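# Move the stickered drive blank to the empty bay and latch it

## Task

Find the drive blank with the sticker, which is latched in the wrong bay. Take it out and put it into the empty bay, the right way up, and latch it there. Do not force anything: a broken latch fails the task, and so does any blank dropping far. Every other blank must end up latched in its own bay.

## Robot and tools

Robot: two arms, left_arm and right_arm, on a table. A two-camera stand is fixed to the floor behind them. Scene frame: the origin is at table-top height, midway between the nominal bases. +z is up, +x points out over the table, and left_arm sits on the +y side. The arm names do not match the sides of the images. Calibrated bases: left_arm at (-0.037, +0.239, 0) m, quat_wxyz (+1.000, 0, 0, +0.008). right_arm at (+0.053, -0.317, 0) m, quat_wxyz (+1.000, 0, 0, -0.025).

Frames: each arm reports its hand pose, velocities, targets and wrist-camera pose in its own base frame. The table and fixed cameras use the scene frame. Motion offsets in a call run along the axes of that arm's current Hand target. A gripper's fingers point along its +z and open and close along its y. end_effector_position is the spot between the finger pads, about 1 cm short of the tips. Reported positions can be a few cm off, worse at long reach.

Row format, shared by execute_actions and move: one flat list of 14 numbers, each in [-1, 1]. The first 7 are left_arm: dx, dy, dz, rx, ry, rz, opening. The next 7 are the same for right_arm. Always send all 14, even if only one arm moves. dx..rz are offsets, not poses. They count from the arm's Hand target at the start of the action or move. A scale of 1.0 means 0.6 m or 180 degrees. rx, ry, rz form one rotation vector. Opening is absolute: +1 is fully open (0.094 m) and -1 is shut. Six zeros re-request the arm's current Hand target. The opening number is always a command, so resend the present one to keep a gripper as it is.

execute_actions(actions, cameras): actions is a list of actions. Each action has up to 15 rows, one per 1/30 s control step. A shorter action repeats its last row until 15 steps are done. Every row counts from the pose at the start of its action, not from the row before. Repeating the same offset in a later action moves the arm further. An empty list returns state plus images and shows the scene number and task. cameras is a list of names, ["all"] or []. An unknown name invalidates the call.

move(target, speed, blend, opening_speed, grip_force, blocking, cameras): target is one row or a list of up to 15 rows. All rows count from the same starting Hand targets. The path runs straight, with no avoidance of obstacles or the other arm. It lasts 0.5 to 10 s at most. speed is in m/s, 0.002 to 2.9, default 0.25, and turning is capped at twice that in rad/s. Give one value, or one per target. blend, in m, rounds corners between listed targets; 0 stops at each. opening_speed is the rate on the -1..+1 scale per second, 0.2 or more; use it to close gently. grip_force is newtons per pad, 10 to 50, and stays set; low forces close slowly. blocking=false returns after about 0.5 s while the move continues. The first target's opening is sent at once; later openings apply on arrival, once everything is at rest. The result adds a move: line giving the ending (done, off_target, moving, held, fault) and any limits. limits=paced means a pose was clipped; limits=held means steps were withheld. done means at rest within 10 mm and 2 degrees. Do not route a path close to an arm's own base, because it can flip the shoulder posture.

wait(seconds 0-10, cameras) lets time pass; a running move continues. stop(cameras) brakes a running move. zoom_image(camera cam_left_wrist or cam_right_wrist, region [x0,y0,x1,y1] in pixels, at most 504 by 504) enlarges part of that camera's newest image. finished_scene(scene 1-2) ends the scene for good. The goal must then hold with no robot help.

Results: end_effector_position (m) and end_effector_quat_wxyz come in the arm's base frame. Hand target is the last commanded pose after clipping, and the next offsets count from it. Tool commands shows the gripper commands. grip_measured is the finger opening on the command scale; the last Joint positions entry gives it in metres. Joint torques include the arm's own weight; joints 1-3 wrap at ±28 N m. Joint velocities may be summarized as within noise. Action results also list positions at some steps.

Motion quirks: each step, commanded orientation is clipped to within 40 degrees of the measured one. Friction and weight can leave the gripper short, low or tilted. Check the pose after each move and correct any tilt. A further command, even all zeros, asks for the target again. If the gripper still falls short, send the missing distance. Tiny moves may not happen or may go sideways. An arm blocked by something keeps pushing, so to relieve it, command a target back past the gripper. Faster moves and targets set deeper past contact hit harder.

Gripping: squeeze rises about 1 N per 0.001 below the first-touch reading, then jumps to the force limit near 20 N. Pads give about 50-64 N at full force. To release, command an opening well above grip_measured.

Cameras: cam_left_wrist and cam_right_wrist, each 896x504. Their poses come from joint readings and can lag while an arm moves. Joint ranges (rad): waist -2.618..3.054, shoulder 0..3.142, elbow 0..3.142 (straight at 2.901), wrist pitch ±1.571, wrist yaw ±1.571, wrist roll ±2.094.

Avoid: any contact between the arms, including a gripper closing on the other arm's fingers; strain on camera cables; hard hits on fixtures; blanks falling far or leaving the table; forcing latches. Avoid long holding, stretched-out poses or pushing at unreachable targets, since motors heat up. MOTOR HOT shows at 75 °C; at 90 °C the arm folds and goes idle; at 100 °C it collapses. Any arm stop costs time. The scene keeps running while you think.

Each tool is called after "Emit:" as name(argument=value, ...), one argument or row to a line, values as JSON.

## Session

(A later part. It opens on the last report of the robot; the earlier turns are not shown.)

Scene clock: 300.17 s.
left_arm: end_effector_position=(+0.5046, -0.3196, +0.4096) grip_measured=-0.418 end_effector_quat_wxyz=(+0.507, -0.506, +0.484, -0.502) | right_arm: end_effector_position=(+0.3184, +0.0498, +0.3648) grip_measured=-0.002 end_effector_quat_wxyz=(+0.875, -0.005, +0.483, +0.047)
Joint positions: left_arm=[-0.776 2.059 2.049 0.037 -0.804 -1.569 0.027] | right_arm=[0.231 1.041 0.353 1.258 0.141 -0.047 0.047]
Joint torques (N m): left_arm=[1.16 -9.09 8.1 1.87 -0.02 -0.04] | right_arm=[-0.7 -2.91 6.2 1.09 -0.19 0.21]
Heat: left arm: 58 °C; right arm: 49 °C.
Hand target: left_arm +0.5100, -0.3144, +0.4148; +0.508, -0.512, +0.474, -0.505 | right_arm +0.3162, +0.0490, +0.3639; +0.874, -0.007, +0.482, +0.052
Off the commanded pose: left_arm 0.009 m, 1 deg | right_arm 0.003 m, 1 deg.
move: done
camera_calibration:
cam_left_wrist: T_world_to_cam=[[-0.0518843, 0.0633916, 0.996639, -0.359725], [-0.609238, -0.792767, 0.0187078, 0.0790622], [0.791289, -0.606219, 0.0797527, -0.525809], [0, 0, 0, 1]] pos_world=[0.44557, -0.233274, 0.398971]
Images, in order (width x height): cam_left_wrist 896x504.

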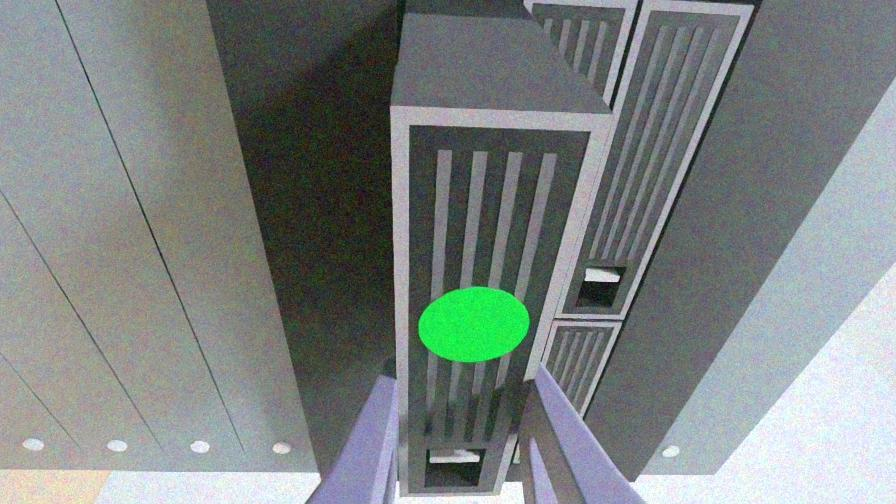

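Emit:
move(
  target=[0,0,0.03,0,0,0,-0.6,0,0,0,0,0,0,0],
  cameras=["cam_left_wrist"],
  speed=0.05,
)

Scene clock: 305.40 s.
left_arm: end_effector_position=(+0.5062, -0.3195, +0.4099) grip_measured=-0.418 end_effector_quat_wxyz=(+0.511, -0.517, +0.484, -0.487) | right_arm: end_effector_position=(+0.3184, +0.0498, +0.3648) grip_measured=-0.002 end_effector_quat_wxyz=(+0.875, -0.005, +0.483, +0.047)
Joint positions: left_arm=[-0.781 2.09 2.123 -0.037 -0.837 -1.583 0.027] | right_arm=[0.231 1.041 0.353 1.258 0.141 -0.047 0.047]
Joint torques (N m): left_arm=[3.54 -7.53 8.53 2.38 0.64 0.1] | right_arm=[-0.69 -2.89 6.22 1.09 -0.18 0.22]
Heat: left arm: 57 °C; right arm: 48 °C.
Hand target: left_arm +0.5280, -0.3137, +0.4150; +0.508, -0.512, +0.474, -0.504 | right_arm +0.3162, +0.0490, +0.3639; +0.874, -0.007, +0.482, +0.052
Off the commanded pose: left_arm 0.023 m, 2 deg | right_arm 0.003 m, 1 deg.
move: off_target (left_arm)
camera_calibration:
cam_left_wrist: T_world_to_cam=[[-0.0316419, 0.0546811, 0.998002, -0.373428], [-0.586579, -0.809482, 0.0257544, 0.0603669], [0.809273, -0.584593, 0.0576884, -0.520224], [0, 0, 0, 1]] pos_world=[0.444598, -0.234834, 0.401138]
Images, in order (width x height): cam_left_wrist 896x504.

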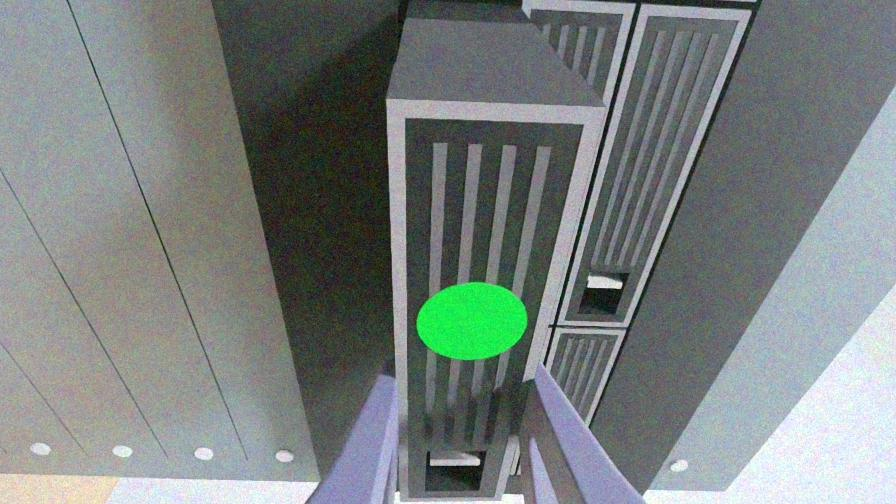

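Emit:
move(
  target=[0,0,-0.034,0,0,0,-0.25,0,0,0,0,0,0,0],
  cameras=["cam_left_wrist"],
  speed=0.1,
  opening_speed=0.3,
)

Scene clock: 308.57 s.
left_arm: end_effector_position=(+0.5089, -0.3205, +0.4056) grip_measured=-0.253 end_effector_quat_wxyz=(+0.507, -0.510, +0.484, -0.499) | right_arm: end_effector_position=(+0.3184, +0.0498, +0.3648) grip_measured=-0.002 end_effector_quat_wxyz=(+0.875, -0.005, +0.483, +0.047)
Joint positions: left_arm=[-0.773 2.079 2.072 0.022 -0.807 -1.578 0.035] | right_arm=[0.231 1.041 0.353 1.258 0.141 -0.047 0.047]
Joint torques (N m): left_arm=[0.65 -11.34 5.87 2.07 -0.04 0.03] | right_arm=[-0.69 -2.91 6.2 1.09 -0.19 0.21]
Heat: left arm: 56 °C; right arm: 48 °C.
Hand target: left_arm +0.5076, -0.3145, +0.4148; +0.508, -0.512, +0.474, -0.505 | right_arm +0.3162, +0.0490, +0.3639; +0.874, -0.007, +0.482, +0.052
Off the commanded pose: left_arm 0.011 m, 1 deg | right_arm 0.003 m, 1 deg.
move: off_target (left_arm)
camera_calibration:
cam_left_wrist: T_world_to_cam=[[-0.044294, 0.0646916, 0.996922, -0.358995], [-0.604339, -0.79634, 0.0248243, 0.0748745], [0.795495, -0.601379, 0.0743688, -0.527852], [0, 0, 0, 1]] pos_world=[0.449252, -0.23459, 0.395287]
Images, in order (width x height): cam_left_wrist 896x504.

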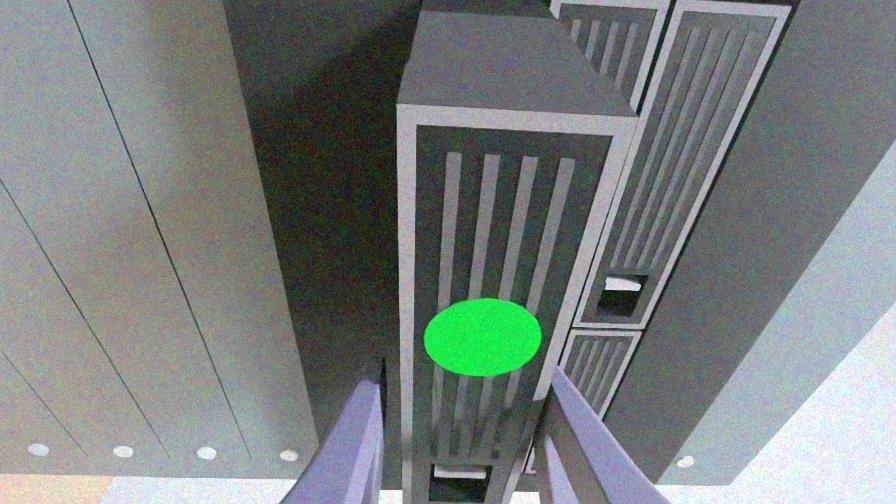

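Emit:
move(
  target=[
    [-0.001,-0.004,0,0,0,0,-0.15,0,0,0,0,0,0,0],
    [-0.001,-0.004,0.055,0,0,0,-0.15,0,0,0,0,0,0,0],
  ],
  cameras=["cam_left_wrist"],
  speed=0.06,
)

Scene clock: 312.50 s.
left_arm: end_effector_position=(+0.5405, -0.3170, +0.4026) grip_measured=-0.153 end_effector_quat_wxyz=(+0.507, -0.510, +0.489, -0.493) | right_arm: end_effector_position=(+0.3184, +0.0498, +0.3648) grip_measured=-0.002 end_effector_quat_wxyz=(+0.875, -0.005, +0.483, +0.047)
Joint positions: left_arm=[-0.722 2.191 2.25 -0.059 -0.757 -1.578 0.04] | right_arm=[0.231 1.041 0.353 1.258 0.141 -0.047 0.047]
Joint torques (N m): left_arm=[0.62 -10.93 8.35 2.04 -0.05 0.01] | right_arm=[-0.72 -2.92 6.2 1.09 -0.19 0.21]
Heat: left arm: 55 °C; right arm: 48 °C.
Hand target: left_arm +0.5405, -0.3126, +0.4177; +0.508, -0.512, +0.474, -0.505 | right_arm +0.3162, +0.0490, +0.3639; +0.874, -0.007, +0.482, +0.052
Off the commanded pose: left_arm 0.016 m, 2 deg | right_arm 0.003 m, 1 deg.
move: off_target (left_arm)
camera_calibration:
cam_left_wrist: T_world_to_cam=[[-0.0331482, 0.0537645, 0.998003, -0.364694], [-0.604071, -0.796603, 0.0228507, 0.0974034], [0.796241, -0.602107, 0.0588835, -0.545053], [0, 0, 0, 1]] pos_world=[0.480743, -0.230981, 0.393835]
Images, in order (width x height): cam_left_wrist 896x504.

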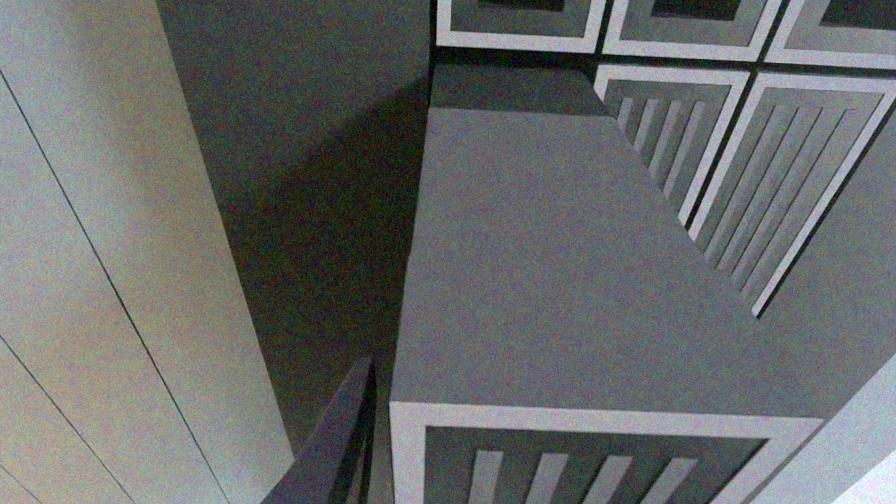

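Emit:
move(
  target=[0,0,0,0,0,0,-0.6,0,0,0,0,0,0,0],
  opening_speed=0.3,
)

Emit:
move(
  target=[0.0,-0.006,-0.05,0,0,0,-0.6,0,0,0,0,0,0,0],
  cameras=["all"],
  speed=0.05,
)

Scene clock: 315.87 s.
left_arm: end_effector_position=(+0.5400, -0.3174, +0.4069) grip_measured=-0.411 end_effector_quat_wxyz=(+0.506, -0.509, +0.487, -0.498) | right_arm: end_effector_position=(+0.3184, +0.0498, +0.3648) grip_measured=-0.002 end_effector_quat_wxyz=(+0.875, -0.005, +0.483, +0.047)
Joint positions: left_arm=[-0.722 2.191 2.26 -0.059 -0.752 -1.578 0.028] | right_arm=[0.231 1.041 0.353 1.258 0.141 -0.047 0.047]
Joint torques (N m): left_arm=[0.68 -10.67 7.86 2.02 -0.09 0.02] | right_arm=[-0.7 -2.91 6.22 1.09 -0.2 0.21]
Heat: left arm: 55 °C; right arm: 48 °C.
Hand target: left_arm +0.5405, -0.3126, +0.4178; +0.508, -0.512, +0.474, -0.505 | right_arm +0.3162, +0.0490, +0.3639; +0.874, -0.007, +0.482, +0.052
Off the commanded pose: left_arm 0.012 m, 2 deg | right_arm 0.003 m, 1 deg.
move: off_target (left_arm)

Scene clock: 316.90 s.
left_arm: end_effector_position=(+0.5385, -0.3181, +0.4053) grip_measured=-0.412 end_effector_quat_wxyz=(+0.508, -0.496, +0.484, -0.511) | right_arm: end_effector_position=(+0.3184, +0.0498, +0.3648) grip_measured=-0.002 end_effector_quat_wxyz=(+0.875, -0.005, +0.483, +0.047)
Joint positions: left_arm=[-0.72 2.159 2.165 0.046 -0.728 -1.552 0.028] | right_arm=[0.231 1.041 0.353 1.258 0.141 -0.047 0.047]
Joint torques (N m): left_arm=[-2.55 -15.84 4.42 1.37 -0.76 -0.23] | right_arm=[-0.72 -2.89 6.2 1.09 -0.19 0.21]
Heat: left arm: 56 °C; right arm: 48 °C.
Hand target: left_arm +0.5104, -0.3137, +0.4206; +0.508, -0.512, +0.474, -0.505 | right_arm +0.3162, +0.0490, +0.3639; +0.874, -0.007, +0.482, +0.052
Off the commanded pose: left_arm 0.032 m, 2 deg | right_arm 0.003 m, 1 deg.
move: off_target (left_arm)
camera_calibration:
cam_left_wrist: T_world_to_cam=[[-0.0704289, 0.0624377, 0.995561, -0.343577], [-0.624686, -0.780861, 0.00478047, 0.11863], [0.777693, -0.621576, 0.0939992, -0.554741], [0, 0, 0, 1]] pos_world=[0.481327, -0.230728, 0.39363]
cam_right_wrist: T_world_to_cam=[[0.0443449, -0.99838, -0.0356548, 0.0497647], [-0.109961, 0.0305952, -0.993465, 0.429354], [0.992946, 0.0479757, -0.108426, -0.178479], [0, 0, 0, 1]] pos_world=[0.222225, 0.0451106, 0.408971]

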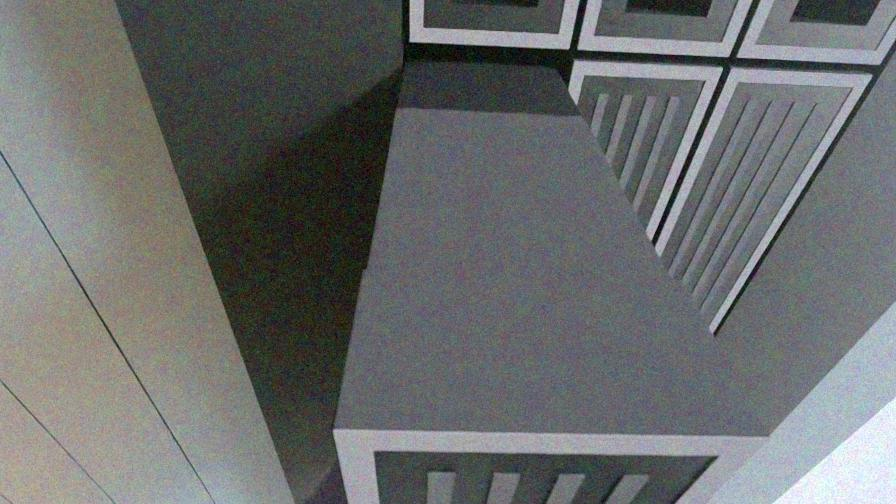

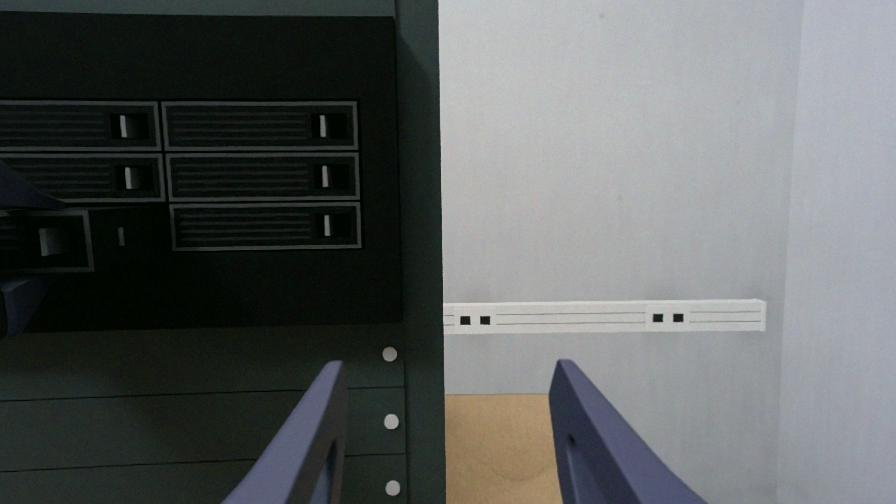

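Emit:
move(
  target=[0.0,-0.006,-0.03,0,0,0,-0.6,0,0,0,0,0,0,0],
  cameras=["all"],
  speed=0.04,
)

Scene clock: 319.90 s.
left_arm: end_effector_position=(+0.5373, -0.3185, +0.4055) grip_measured=-0.413 end_effector_quat_wxyz=(+0.506, -0.488, +0.486, -0.520) | right_arm: end_effector_position=(+0.3184, +0.0498, +0.3648) grip_measured=-0.002 end_effector_quat_wxyz=(+0.875, -0.005, +0.483, +0.047)
Joint positions: left_arm=[-0.716 2.14 2.12 0.089 -0.705 -1.541 0.028] | right_arm=[0.231 1.041 0.353 1.258 0.141 -0.047 0.047]
Joint torques (N m): left_arm=[-4.45 -17.59 4.05 1.06 -1.25 -0.3] | right_arm=[-0.7 -2.93 6.2 1.09 -0.19 0.21]
Heat: left arm: 59 °C; right arm: 48 °C.
Hand target: left_arm +0.4923, -0.3143, +0.4239; +0.508, -0.512, +0.474, -0.505 | right_arm +0.3162, +0.0490, +0.3639; +0.874, -0.007, +0.482, +0.052
Off the commanded pose: left_arm 0.049 m, 4 deg | right_arm 0.003 m, 1 deg.
move: off_target (left_arm)
camera_calibration:
cam_left_wrist: T_world_to_cam=[[-0.0833012, 0.063368, 0.994508, -0.336315], [-0.639873, -0.768466, -0.00463145, 0.133634], [0.763952, -0.636745, 0.104562, -0.555777], [0, 0, 0, 1]] pos_world=[0.48208, -0.229884, 0.393199]
cam_right_wrist: T_world_to_cam=[[0.0443449, -0.99838, -0.0356548, 0.0497647], [-0.109961, 0.0305952, -0.993465, 0.429354], [0.992946, 0.0479757, -0.108426, -0.178479], [0, 0, 0, 1]] pos_world=[0.222225, 0.0451106, 0.408971]

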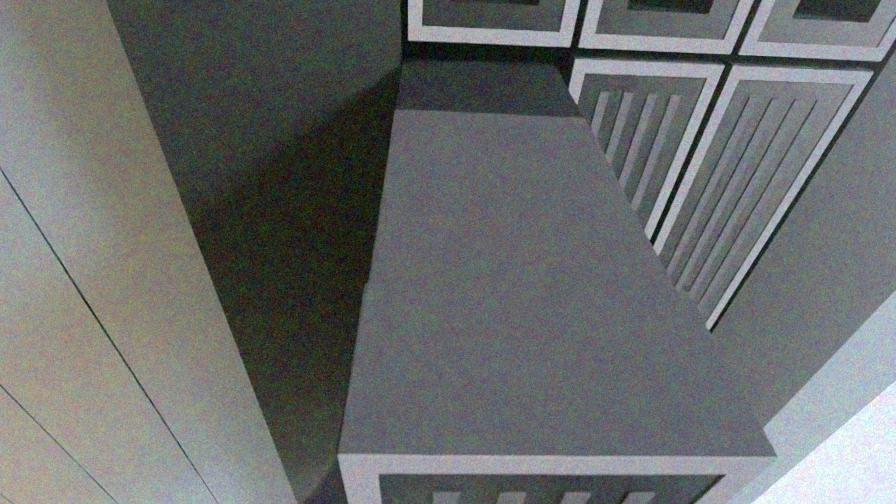

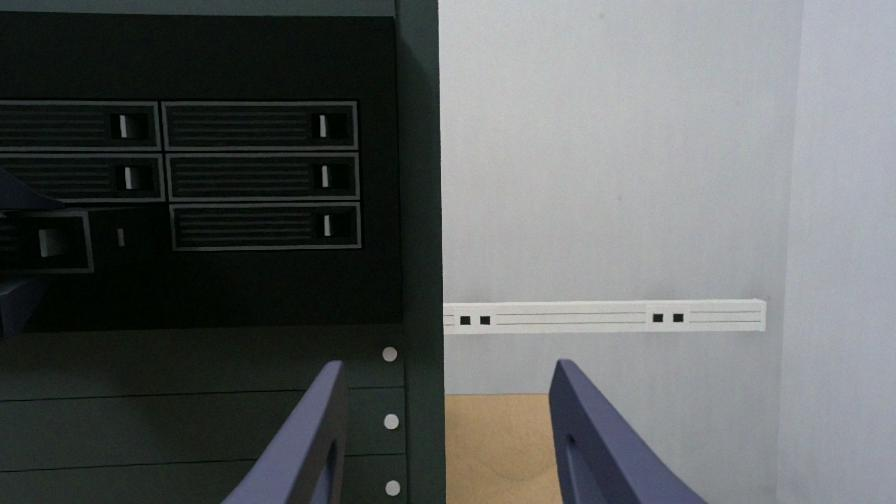

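Emit:
move(
  target=[0.006,0.005,0,0,-0.025,0,-0.7,0,0,0,0,0,0,0],
  cameras=["cam_left_wrist"],
  speed=0.05,
)

Scene clock: 332.67 s.
left_arm: end_effector_position=(+0.5369, -0.3175, +0.4069) grip_measured=-0.413 end_effector_quat_wxyz=(+0.509, -0.489, +0.483, -0.519) | right_arm: end_effector_position=(+0.3184, +0.0498, +0.3648) grip_measured=-0.002 end_effector_quat_wxyz=(+0.875, -0.005, +0.483, +0.047)
Joint positions: left_arm=[-0.717 2.14 2.123 0.089 -0.712 -1.539 0.028] | right_arm=[0.231 1.041 0.353 1.258 0.141 -0.047 0.047]
Joint torques (N m): left_arm=[-6.19 -14.37 6.71 1.31 -2.13 -0.14] | right_arm=[-0.72 -2.91 6.2 1.09 -0.19 0.21]
Heat: left arm: 62 °C; right arm: 48 °C.
Hand target: left_arm +0.4925, -0.3180, +0.4210; +0.527, -0.531, +0.454, -0.484 | right_arm +0.3162, +0.0490, +0.3639; +0.874, -0.007, +0.482, +0.052
Off the commanded pose: left_arm 0.047 m, 7 deg | right_arm 0.003 m, 1 deg.
move: off_target (left_arm)
camera_calibration:
cam_left_wrist: T_world_to_cam=[[-0.0859972, 0.0631902, 0.994289, -0.336266], [-0.635093, -0.772413, -0.00584063, 0.130701], [0.767633, -0.631969, 0.106557, -0.556359], [0, 0, 0, 1]] pos_world=[0.48117, -0.229398, 0.394393]
Images, in order (width x height): cam_left_wrist 896x504.

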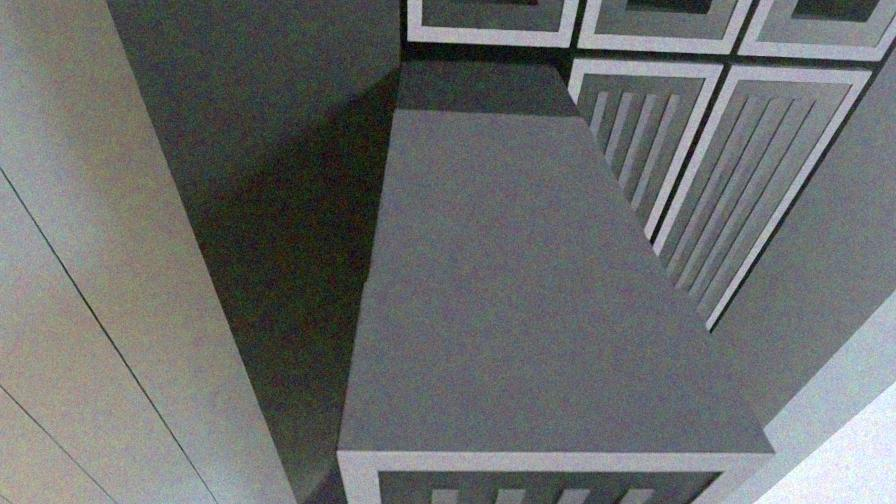

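Emit:
move(
  target=[
    [0.0,-0.002,0.08,0,0.012,0,-0.7,0,0,0,0,0,0,0],
    [0.006,-0.002,-0.01,0,0.012,0,-0.7,0,0,0,0,0,0,0],
  ],
  cameras=["cam_left_wrist"],
  speed=0.1,
)

Scene clock: 339.57 s.
left_arm: end_effector_position=(+0.4980, -0.3240, +0.4059) grip_measured=-0.413 end_effector_quat_wxyz=(+0.521, -0.524, +0.472, -0.482) | right_arm: end_effector_position=(+0.3184, +0.0498, +0.3648) grip_measured=-0.002 end_effector_quat_wxyz=(+0.875, -0.005, +0.483, +0.047)
Joint positions: left_arm=[-0.808 2.092 2.098 0.004 -0.899 -1.576 0.028] | right_arm=[0.231 1.041 0.353 1.258 0.141 -0.047 0.047]
Joint torques (N m): left_arm=[-0.72 -12.98 5.33 1.89 -0.04 0.05] | right_arm=[-0.72 -2.91 6.22 1.09 -0.19 0.21]
Heat: left arm: 63 °C; right arm: 48 °C.
Hand target: left_arm +0.4870, -0.3223, +0.4222; +0.518, -0.522, +0.464, -0.494 | right_arm +0.3162, +0.0490, +0.3639; +0.874, -0.007, +0.482, +0.052
Off the commanded pose: left_arm 0.020 m, 2 deg | right_arm 0.003 m, 1 deg.
move: off_target (left_arm)
camera_calibration:
cam_left_wrist: T_world_to_cam=[[-0.0430863, 0.057404, 0.997421, -0.362741], [-0.55802, -0.829491, 0.023634, 0.0322155], [0.828708, -0.555562, 0.0677723, -0.520316], [0, 0, 0, 1]] pos_world=[0.433538, -0.241522, 0.396307]
Images, in order (width x height): cam_left_wrist 896x504.

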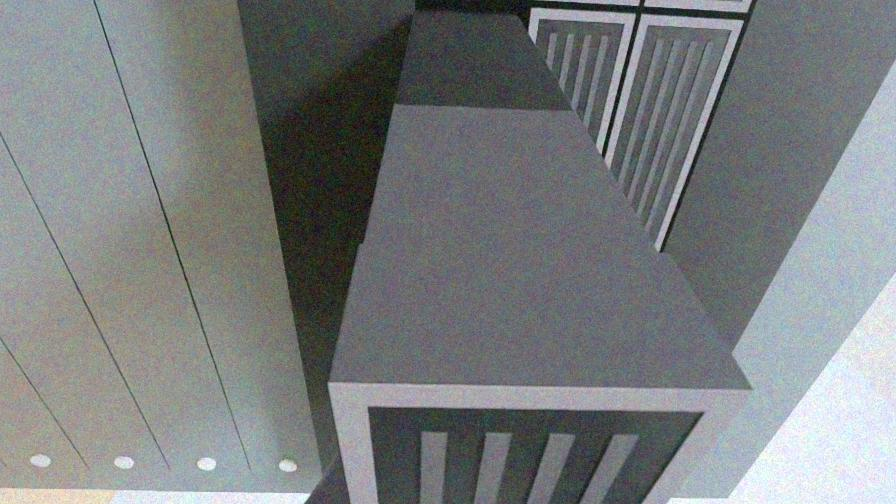

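Emit:
move(
  target=[0.0,0,-0.05,0,0,0,-0.7,0,0,0,0,0,0,0],
  cameras=["cam_left_wrist","cam_right_wrist"],
  speed=0.06,
)

Scene clock: 342.70 s.
left_arm: end_effector_position=(+0.4664, -0.3397, +0.3901) grip_measured=-0.413 end_effector_quat_wxyz=(+0.514, -0.514, +0.497, -0.474) | right_arm: end_effector_position=(+0.3184, +0.0498, +0.3648) grip_measured=-0.002 end_effector_quat_wxyz=(+0.875, -0.005, +0.483, +0.047)
Joint positions: left_arm=[-0.874 2.017 1.956 0.023 -0.93 -1.576 0.028] | right_arm=[0.231 1.041 0.353 1.258 0.141 -0.047 0.047]
Joint torques (N m): left_arm=[0.25 -13.63 6.16 2.21 -0.32 0.06] | right_arm=[-0.73 -2.92 6.22 1.09 -0.19 0.22]
Heat: left arm: 64 °C; right arm: 48 °C.
Hand target: left_arm +0.4571, -0.3247, +0.4215; +0.518, -0.522, +0.464, -0.494 | right_arm +0.3162, +0.0490, +0.3639; +0.874, -0.007, +0.482, +0.052
Off the commanded pose: left_arm 0.036 m, 5 deg | right_arm 0.003 m, 1 deg.
move: off_target (left_arm)
camera_calibration:
cam_left_wrist: T_world_to_cam=[[-0.0102429, 0.0224963, 0.999694, -0.375458], [-0.585854, -0.810324, 0.0122322, 0.0258893], [0.810352, -0.58555, 0.0214797, -0.485419], [0, 0, 0, 1]] pos_world=[0.404682, -0.254812, 0.385454]
cam_right_wrist: T_world_to_cam=[[0.0443449, -0.99838, -0.0356548, 0.0497647], [-0.109961, 0.0305952, -0.993465, 0.429354], [0.992946, 0.0479757, -0.108426, -0.178479], [0, 0, 0, 1]] pos_world=[0.222225, 0.0451106, 0.408971]

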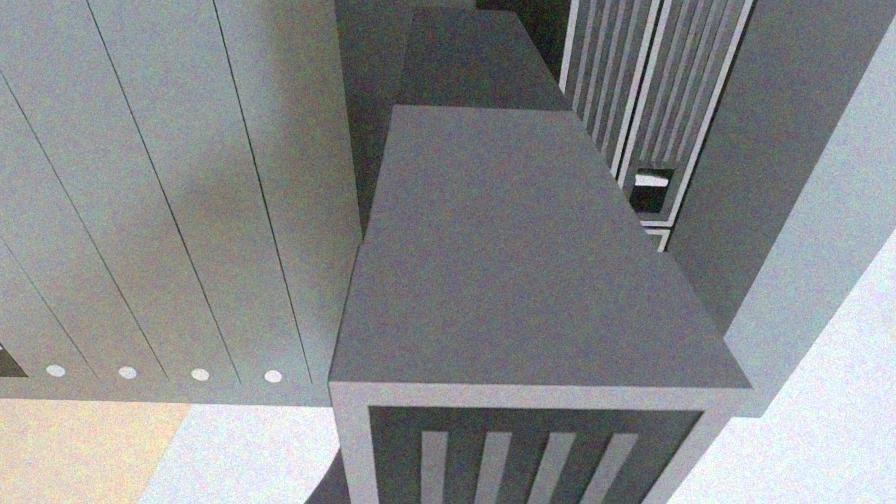

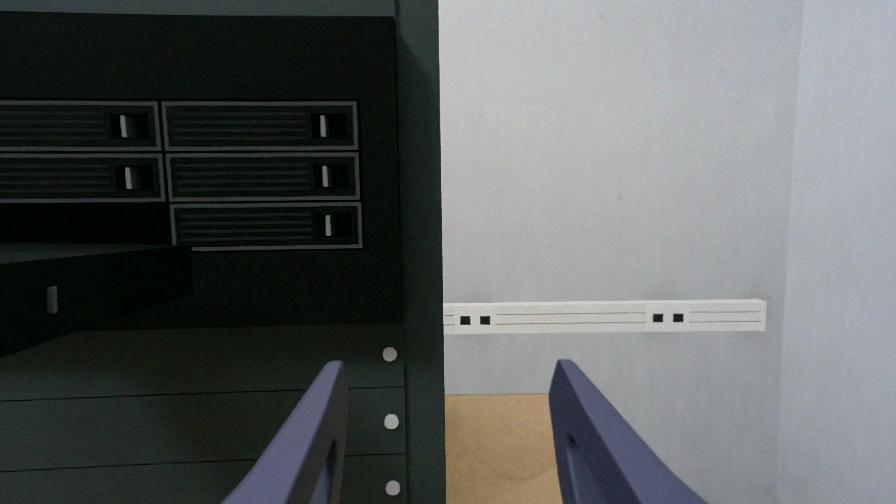

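Emit:
move(
  target=[
    [-0.005,-0.002,-0.07,0,0,0,-0.7,0,0,0,0,0,0,0],
    [-0.378,-0.011,-0.05,0,0,0,-0.7,0,0,0,0,0,0,0],
    [-0.378,-0.011,-0.004,0,0,0,-0.7,0,0,0,0,0,0,0],
  ],
  cameras=["cam_left_wrist","cam_right_wrist"],
  speed=0.1,
  blend=0.01,
)

Scene clock: 356.30 s.
left_arm: end_effector_position=(+0.4368, -0.1016, +0.3919) grip_measured=-0.413 end_effector_quat_wxyz=(+0.510, -0.528, +0.492, -0.468) | right_arm: end_effector_position=(+0.3184, +0.0498, +0.3648) grip_measured=-0.002 end_effector_quat_wxyz=(+0.875, -0.005, +0.483, +0.047)
Joint positions: left_arm=[-0.412 1.354 1.239 0.069 -0.49 -1.587 0.028] | right_arm=[0.231 1.041 0.353 1.258 0.141 -0.047 0.047]
Joint torques (N m): left_arm=[0.54 -5.41 9.03 2.52 -0.03 -0.04] | right_arm=[-0.72 -2.91 6.2 1.09 -0.19 0.22]
Heat: left arm: 63 °C; right arm: 47 °C.
Hand target: left_arm +0.4360, -0.0988, +0.4199; +0.518, -0.522, +0.464, -0.494 | right_arm +0.3162, +0.0490, +0.3639; +0.874, -0.007, +0.482, +0.052
Off the commanded pose: left_arm 0.028 m, 5 deg | right_arm 0.003 m, 1 deg.
move: off_target (left_arm)
camera_calibration:
cam_left_wrist: T_world_to_cam=[[0.00715794, 0.0421326, 0.999086, -0.388311], [-0.567695, -0.822327, 0.0387457, 0.18189], [0.823208, -0.567454, 0.0180323, -0.324451], [0, 0, 0, 1]] pos_world=[0.373128, -0.0181778, 0.386759]
cam_right_wrist: T_world_to_cam=[[0.0443449, -0.99838, -0.0356548, 0.0497647], [-0.109961, 0.0305952, -0.993465, 0.429354], [0.992946, 0.0479757, -0.108426, -0.178479], [0, 0, 0, 1]] pos_world=[0.222225, 0.0451106, 0.408971]

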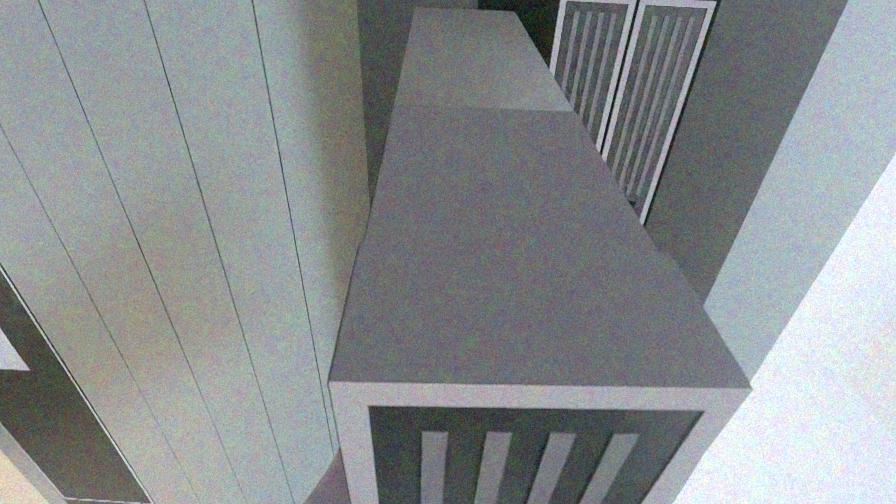

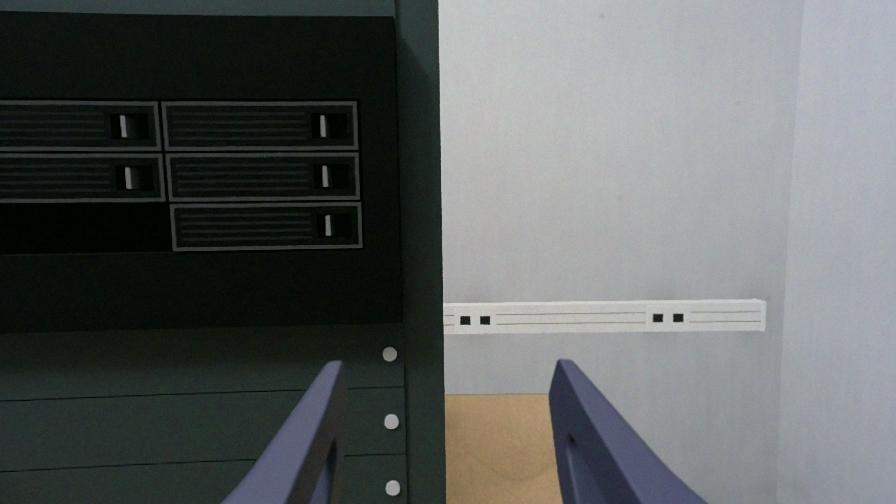

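Emit:
move(
  target=[0,0,0,0,0,0,-0.7,-0.14,0.315,0.0255,-0.197,0.065,0.125,0],
  cameras=["cam_right_wrist"],
  speed=0.2,
)

Scene clock: 362.87 s.
left_arm: end_effector_position=(+0.4368, -0.1017, +0.3919) grip_measured=-0.413 end_effector_quat_wxyz=(+0.509, -0.528, +0.492, -0.469) | right_arm: end_effector_position=(+0.2703, +0.2271, +0.4342) grip_measured=-0.002 end_effector_quat_wxyz=(+0.749, -0.180, +0.534, +0.348)
Joint positions: left_arm=[-0.412 1.354 1.239 0.069 -0.489 -1.587 0.028] | right_arm=[0.647 0.97 0.778 0.568 -0.105 0.15 0.047]
Joint torques (N m): left_arm=[0.59 -5.39 9.05 2.49 -0.04 -0.03] | right_arm=[0.73 -1.29 11.38 1.3 -0.13 0.18]
Heat: left arm: 59 °C; right arm: 48 °C.
Hand target: left_arm +0.4360, -0.0988, +0.4199; +0.518, -0.522, +0.464, -0.494 | right_arm +0.2664, +0.2307, +0.4503; +0.752, -0.183, +0.521, +0.361
Off the commanded pose: left_arm 0.028 m, 5 deg | right_arm 0.017 m, 2 deg.
move: off_target (left_arm, right_arm)
camera_calibration:
cam_right_wrist: T_world_to_cam=[[0.684465, -0.723094, -0.0929642, 0.0207109], [-0.275154, -0.138135, -0.951425, 0.552285], [0.675128, 0.676796, -0.293511, -0.10823], [0, 0, 0, 1]] pos_world=[0.210857, 0.164516, 0.495616]
Images, in order (width x height): cam_right_wrist 896x504.

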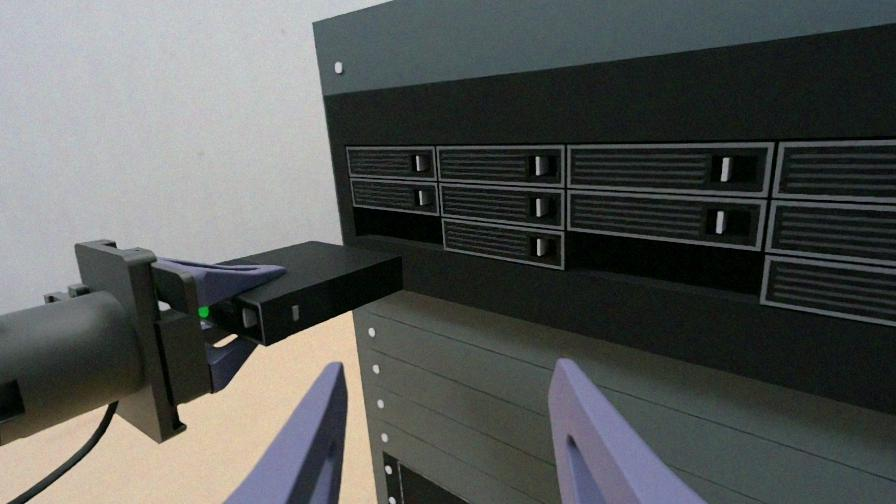

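Emit:
move(
  target=[-0.003,-0.023,0,0.0167,-0.0045,-0.005,-0.7,0,0,0,0,0,0,0],
  cameras=["cam_right_wrist"],
  speed=0.1,
)

Emit:
zoom_image(
  camera="cam_right_wrist",
  region=[230, 130, 510, 370],
)

Scene clock: 371.33 s.
left_arm: end_effector_position=(+0.4370, -0.1018, +0.4024) grip_measured=-0.413 end_effector_quat_wxyz=(+0.515, -0.523, +0.476, -0.484) | right_arm: end_effector_position=(+0.2702, +0.2271, +0.4341) grip_measured=-0.002 end_effector_quat_wxyz=(+0.749, -0.180, +0.534, +0.348)
Joint positions: left_arm=[-0.412 1.354 1.239 0.115 -0.489 -1.587 0.028] | right_arm=[0.647 0.97 0.778 0.567 -0.105 0.151 0.047]
Joint torques (N m): left_arm=[0.39 -5.33 9.16 2.64 -0.22 0.12] | right_arm=[0.85 -1.29 11.38 1.31 -0.13 0.19]
Heat: left arm: 55 °C; right arm: 50 °C.
Hand target: left_arm +0.4355, -0.0965, +0.4336; +0.531, -0.516, +0.443, -0.506 | right_arm +0.2664, +0.2307, +0.4503; +0.752, -0.183, +0.521, +0.361
Off the commanded pose: left_arm 0.032 m, 5 deg | right_arm 0.017 m, 2 deg.
move: off_target (left_arm, right_arm)
camera_calibration:
cam_right_wrist: T_world_to_cam=[[0.684776, -0.722762, -0.0932594, 0.0207273], [-0.275578, -0.13835, -0.951271, 0.552239], [0.67464, 0.677107, -0.293916, -0.108007], [0, 0, 0, 1]] pos_world=[0.210857, 0.164516, 0.495517]
Images, in order (width x height): cam_right_wrist 896x504.

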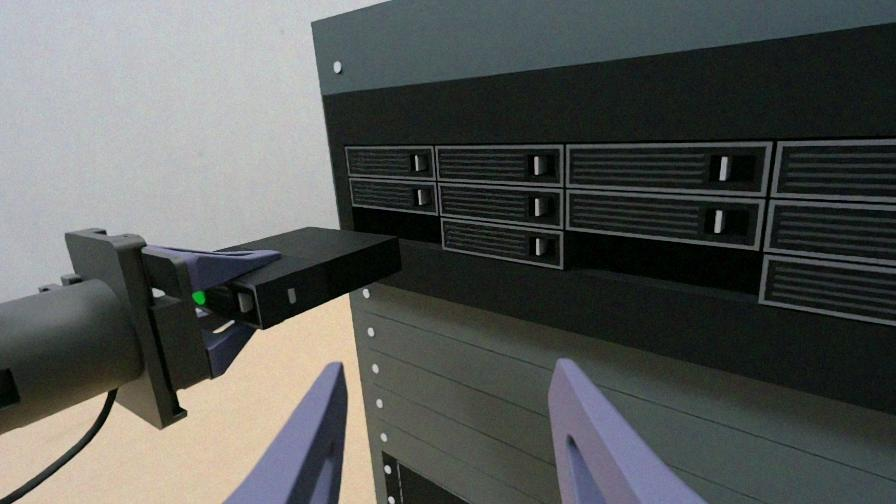

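Scaled by 1.800.

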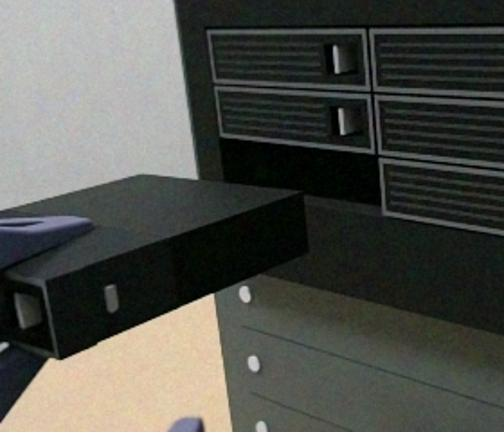

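Emit:
move(
  target=[0.02,-0.015,0,0,0,0,-0.7,0,0,0,0,0,0,0],
  cameras=["cam_right_wrist","cam_left_wrist"],
  speed=0.1,
)

Emit:
zoom_image(
  camera="cam_right_wrist",
  region=[230, 130, 510, 370],
)

Scene clock: 385.40 s.
left_arm: end_effector_position=(+0.4383, -0.1105, +0.4215) grip_measured=-0.413 end_effector_quat_wxyz=(+0.519, -0.520, +0.464, -0.495) | right_arm: end_effector_position=(+0.2702, +0.2271, +0.4341) grip_measured=-0.002 end_effector_quat_wxyz=(+0.749, -0.180, +0.534, +0.348)
Joint positions: left_arm=[-0.439 1.38 1.304 0.109 -0.519 -1.587 0.028] | right_arm=[0.647 0.97 0.778 0.567 -0.105 0.151 0.047]
Joint torques (N m): left_arm=[-0.18 -5.11 8.85 2.31 -0.24 0.16] | right_arm=[0.85 -1.28 11.38 1.31 -0.13 0.19]
Heat: left arm: 50 °C; right arm: 53 °C.
Hand target: left_arm +0.4359, -0.1080, +0.4432; +0.531, -0.516, +0.443, -0.506 | right_arm +0.2664, +0.2307, +0.4503; +0.752, -0.183, +0.521, +0.361
Off the commanded pose: left_arm 0.022 m, 3 deg | right_arm 0.017 m, 2 deg.
move: off_target (left_arm, right_arm)
camera_calibration:
cam_left_wrist: T_world_to_cam=[[-0.0666312, 0.0755849, 0.994911, -0.379762], [-0.56781, -0.822796, 0.0244817, 0.180328], [0.820459, -0.563289, 0.0977417, -0.363201], [0, 0, 0, 1]] pos_world=[0.375079, -0.02751, 0.408915]
cam_right_wrist: T_world_to_cam=[[0.684776, -0.722762, -0.0932594, 0.0207273], [-0.275578, -0.13835, -0.951271, 0.552239], [0.67464, 0.677107, -0.293916, -0.108007], [0, 0, 0, 1]] pos_world=[0.210857, 0.164516, 0.495517]

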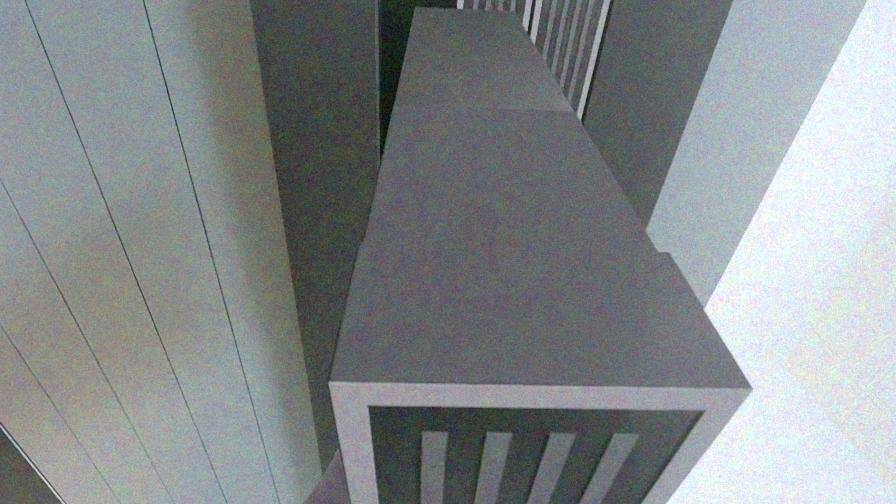

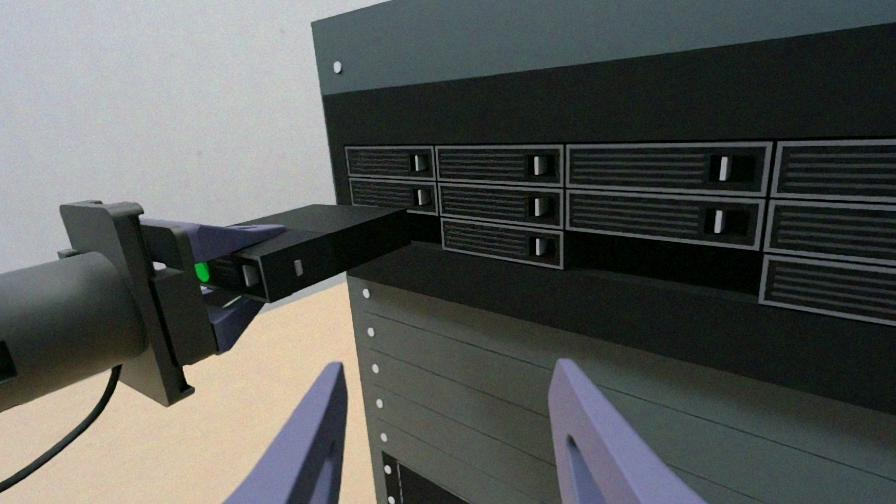

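Scaled by 1.800.

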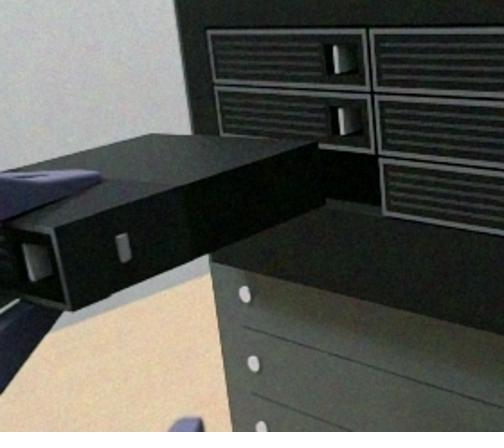

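Emit:
zoom_image(
  camera="cam_left_wrist",
  region=[340, 0, 640, 170],
)

Scaled by 1.680.

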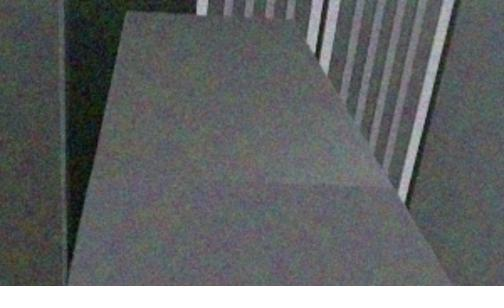

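Emit:
move(
  target=[-0.011,0.03,0.045,-0.006,0,0,-0.7,0,0,0,0,0,0,0],
  cameras=["cam_right_wrist","cam_left_wrist"],
  speed=0.08,
)

Emit:
zoom_image(
  camera="cam_right_wrist",
  region=[230, 130, 510, 370],
)

Emit:
zoom_image(
  camera="cam_left_wrist",
  region=[340, 0, 640, 170],
)

Scene clock: 398.83 s.
left_arm: end_effector_position=(+0.4635, -0.1023, +0.3955) grip_measured=-0.413 end_effector_quat_wxyz=(+0.516, -0.529, +0.480, -0.473) | right_arm: end_effector_position=(+0.2702, +0.2271, +0.4341) grip_measured=-0.002 end_effector_quat_wxyz=(+0.749, -0.180, +0.534, +0.348)
Joint positions: left_arm=[-0.387 1.451 1.311 0.118 -0.48 -1.587 0.028] | right_arm=[0.647 0.97 0.778 0.567 -0.105 0.151 0.047]
Joint torques (N m): left_arm=[0.61 -6.01 9.25 2.66 -0.04 -0.04] | right_arm=[0.84 -1.29 11.4 1.32 -0.13 0.19]
Heat: left arm: 51 °C; right arm: 55 °C.
Hand target: left_arm +0.4635, -0.0997, +0.4270; +0.526, -0.520, +0.448, -0.502 | right_arm +0.2664, +0.2307, +0.4503; +0.752, -0.183, +0.521, +0.361
Off the commanded pose: left_arm 0.032 m, 5 deg | right_arm 0.017 m, 2 deg.
move: off_target (left_arm, right_arm)
camera_calibration:
cam_left_wrist: T_world_to_cam=[[-0.0159424, 0.0522757, 0.998505, -0.380107], [-0.556234, -0.830306, 0.0345888, 0.191814], [0.830873, -0.554851, 0.0423146, -0.358756], [0, 0, 0, 1]] pos_world=[0.398715, -0.0199215, 0.388084]
cam_right_wrist: T_world_to_cam=[[0.684776, -0.722762, -0.0932594, 0.0207273], [-0.275578, -0.13835, -0.951271, 0.552239], [0.67464, 0.677107, -0.293916, -0.108007], [0, 0, 0, 1]] pos_world=[0.210857, 0.164516, 0.495517]

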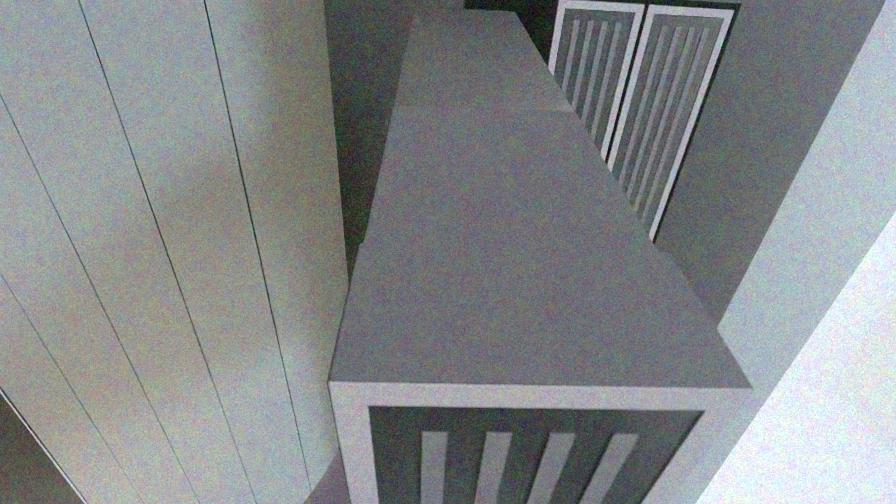

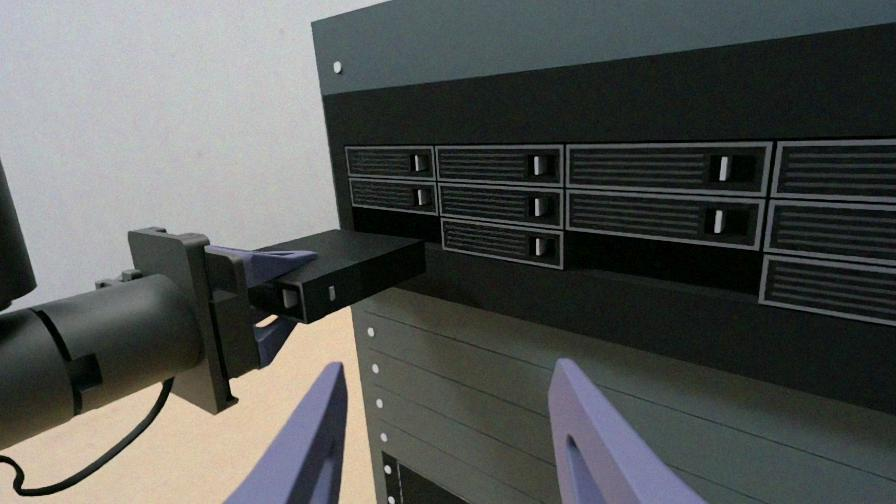

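Scaled by 1.800.

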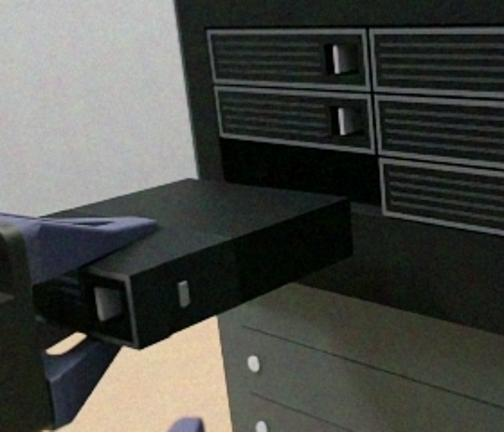

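Scaled by 1.680.

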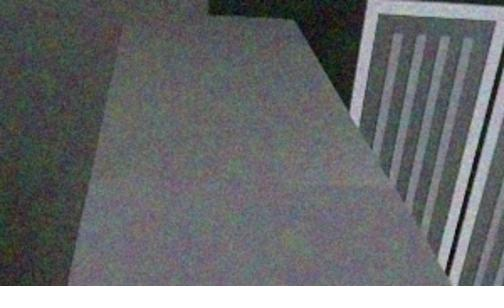

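Emit:
move(
  target=[0,-0.018,0,0.009,0,-0.004,-0.7,0,0,0,0,0,0,0],
  cameras=["cam_right_wrist","cam_left_wrist"],
  speed=0.08,
)

Emit:
zoom_image(
  camera="cam_right_wrist",
  region=[230, 130, 510, 370],
)

Emit:
zoom_image(
  camera="cam_left_wrist",
  region=[340, 0, 640, 170],
)

Scene clock: 409.30 s.
left_arm: end_effector_position=(+0.4631, -0.1022, +0.4095) grip_measured=-0.413 end_effector_quat_wxyz=(+0.520, -0.524, +0.467, -0.486) | right_arm: end_effector_position=(+0.2702, +0.2271, +0.4341) grip_measured=-0.002 end_effector_quat_wxyz=(+0.749, -0.180, +0.534, +0.348)
Joint positions: left_arm=[-0.387 1.451 1.331 0.137 -0.479 -1.587 0.028] | right_arm=[0.647 0.97 0.778 0.567 -0.105 0.151 0.047]
Joint torques (N m): left_arm=[0.59 -5.75 9.01 2.62 -0.03 0] | right_arm=[0.83 -1.29 11.38 1.32 -0.13 0.19]
Heat: left arm: 52 °C; right arm: 56 °C.
Hand target: left_arm +0.4628, -0.0992, +0.4378; +0.530, -0.516, +0.437, -0.512 | right_arm +0.2664, +0.2307, +0.4503; +0.752, -0.183, +0.521, +0.361
Off the commanded pose: left_arm 0.028 m, 5 deg | right_arm 0.017 m, 2 deg.
move: off_target (left_arm, right_arm)
camera_calibration:
cam_left_wrist: T_world_to_cam=[[-0.0521773, 0.067031, 0.996386, -0.374891], [-0.557654, -0.829647, 0.0266113, 0.195165], [0.828432, -0.55425, 0.0806689, -0.37344], [0, 0, 0, 1]] pos_world=[0.398644, -0.0199321, 0.398467]
cam_right_wrist: T_world_to_cam=[[0.684776, -0.722762, -0.0932594, 0.0207273], [-0.275578, -0.13835, -0.951271, 0.552239], [0.67464, 0.677107, -0.293916, -0.108007], [0, 0, 0, 1]] pos_world=[0.210857, 0.164516, 0.495517]

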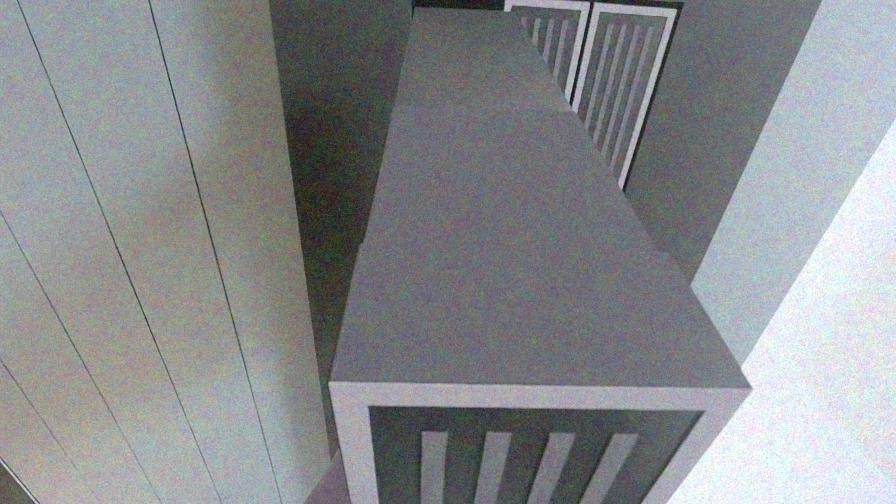

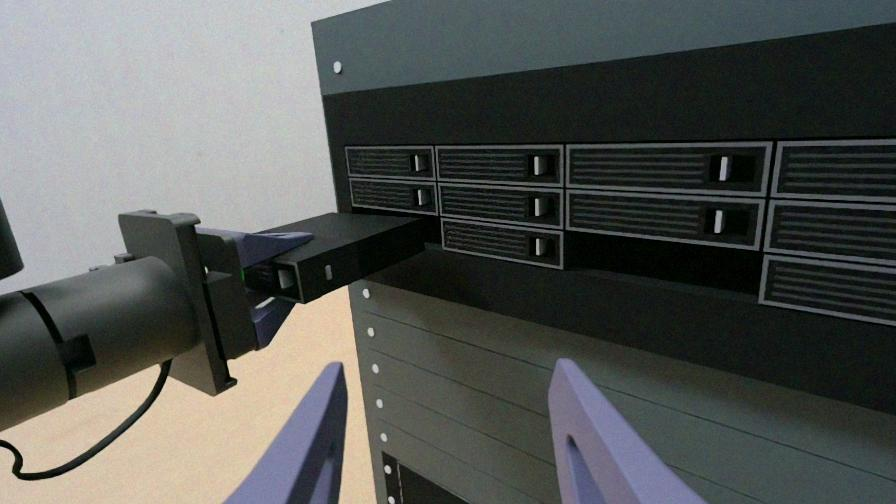

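Scaled by 1.800.

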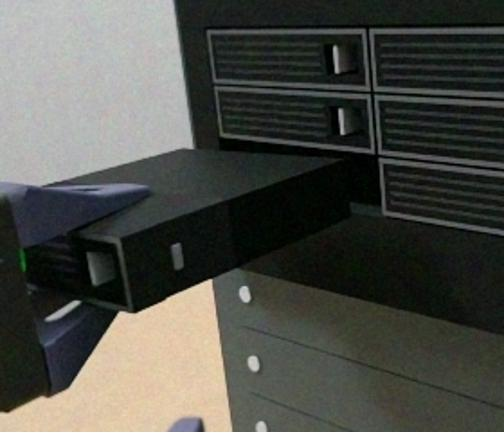

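Scaled by 1.680.

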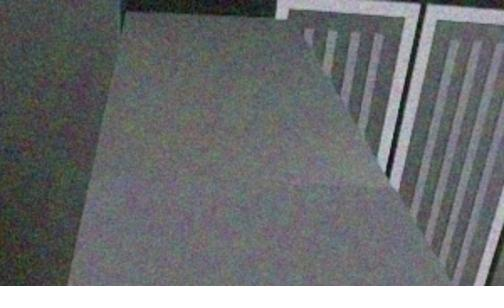

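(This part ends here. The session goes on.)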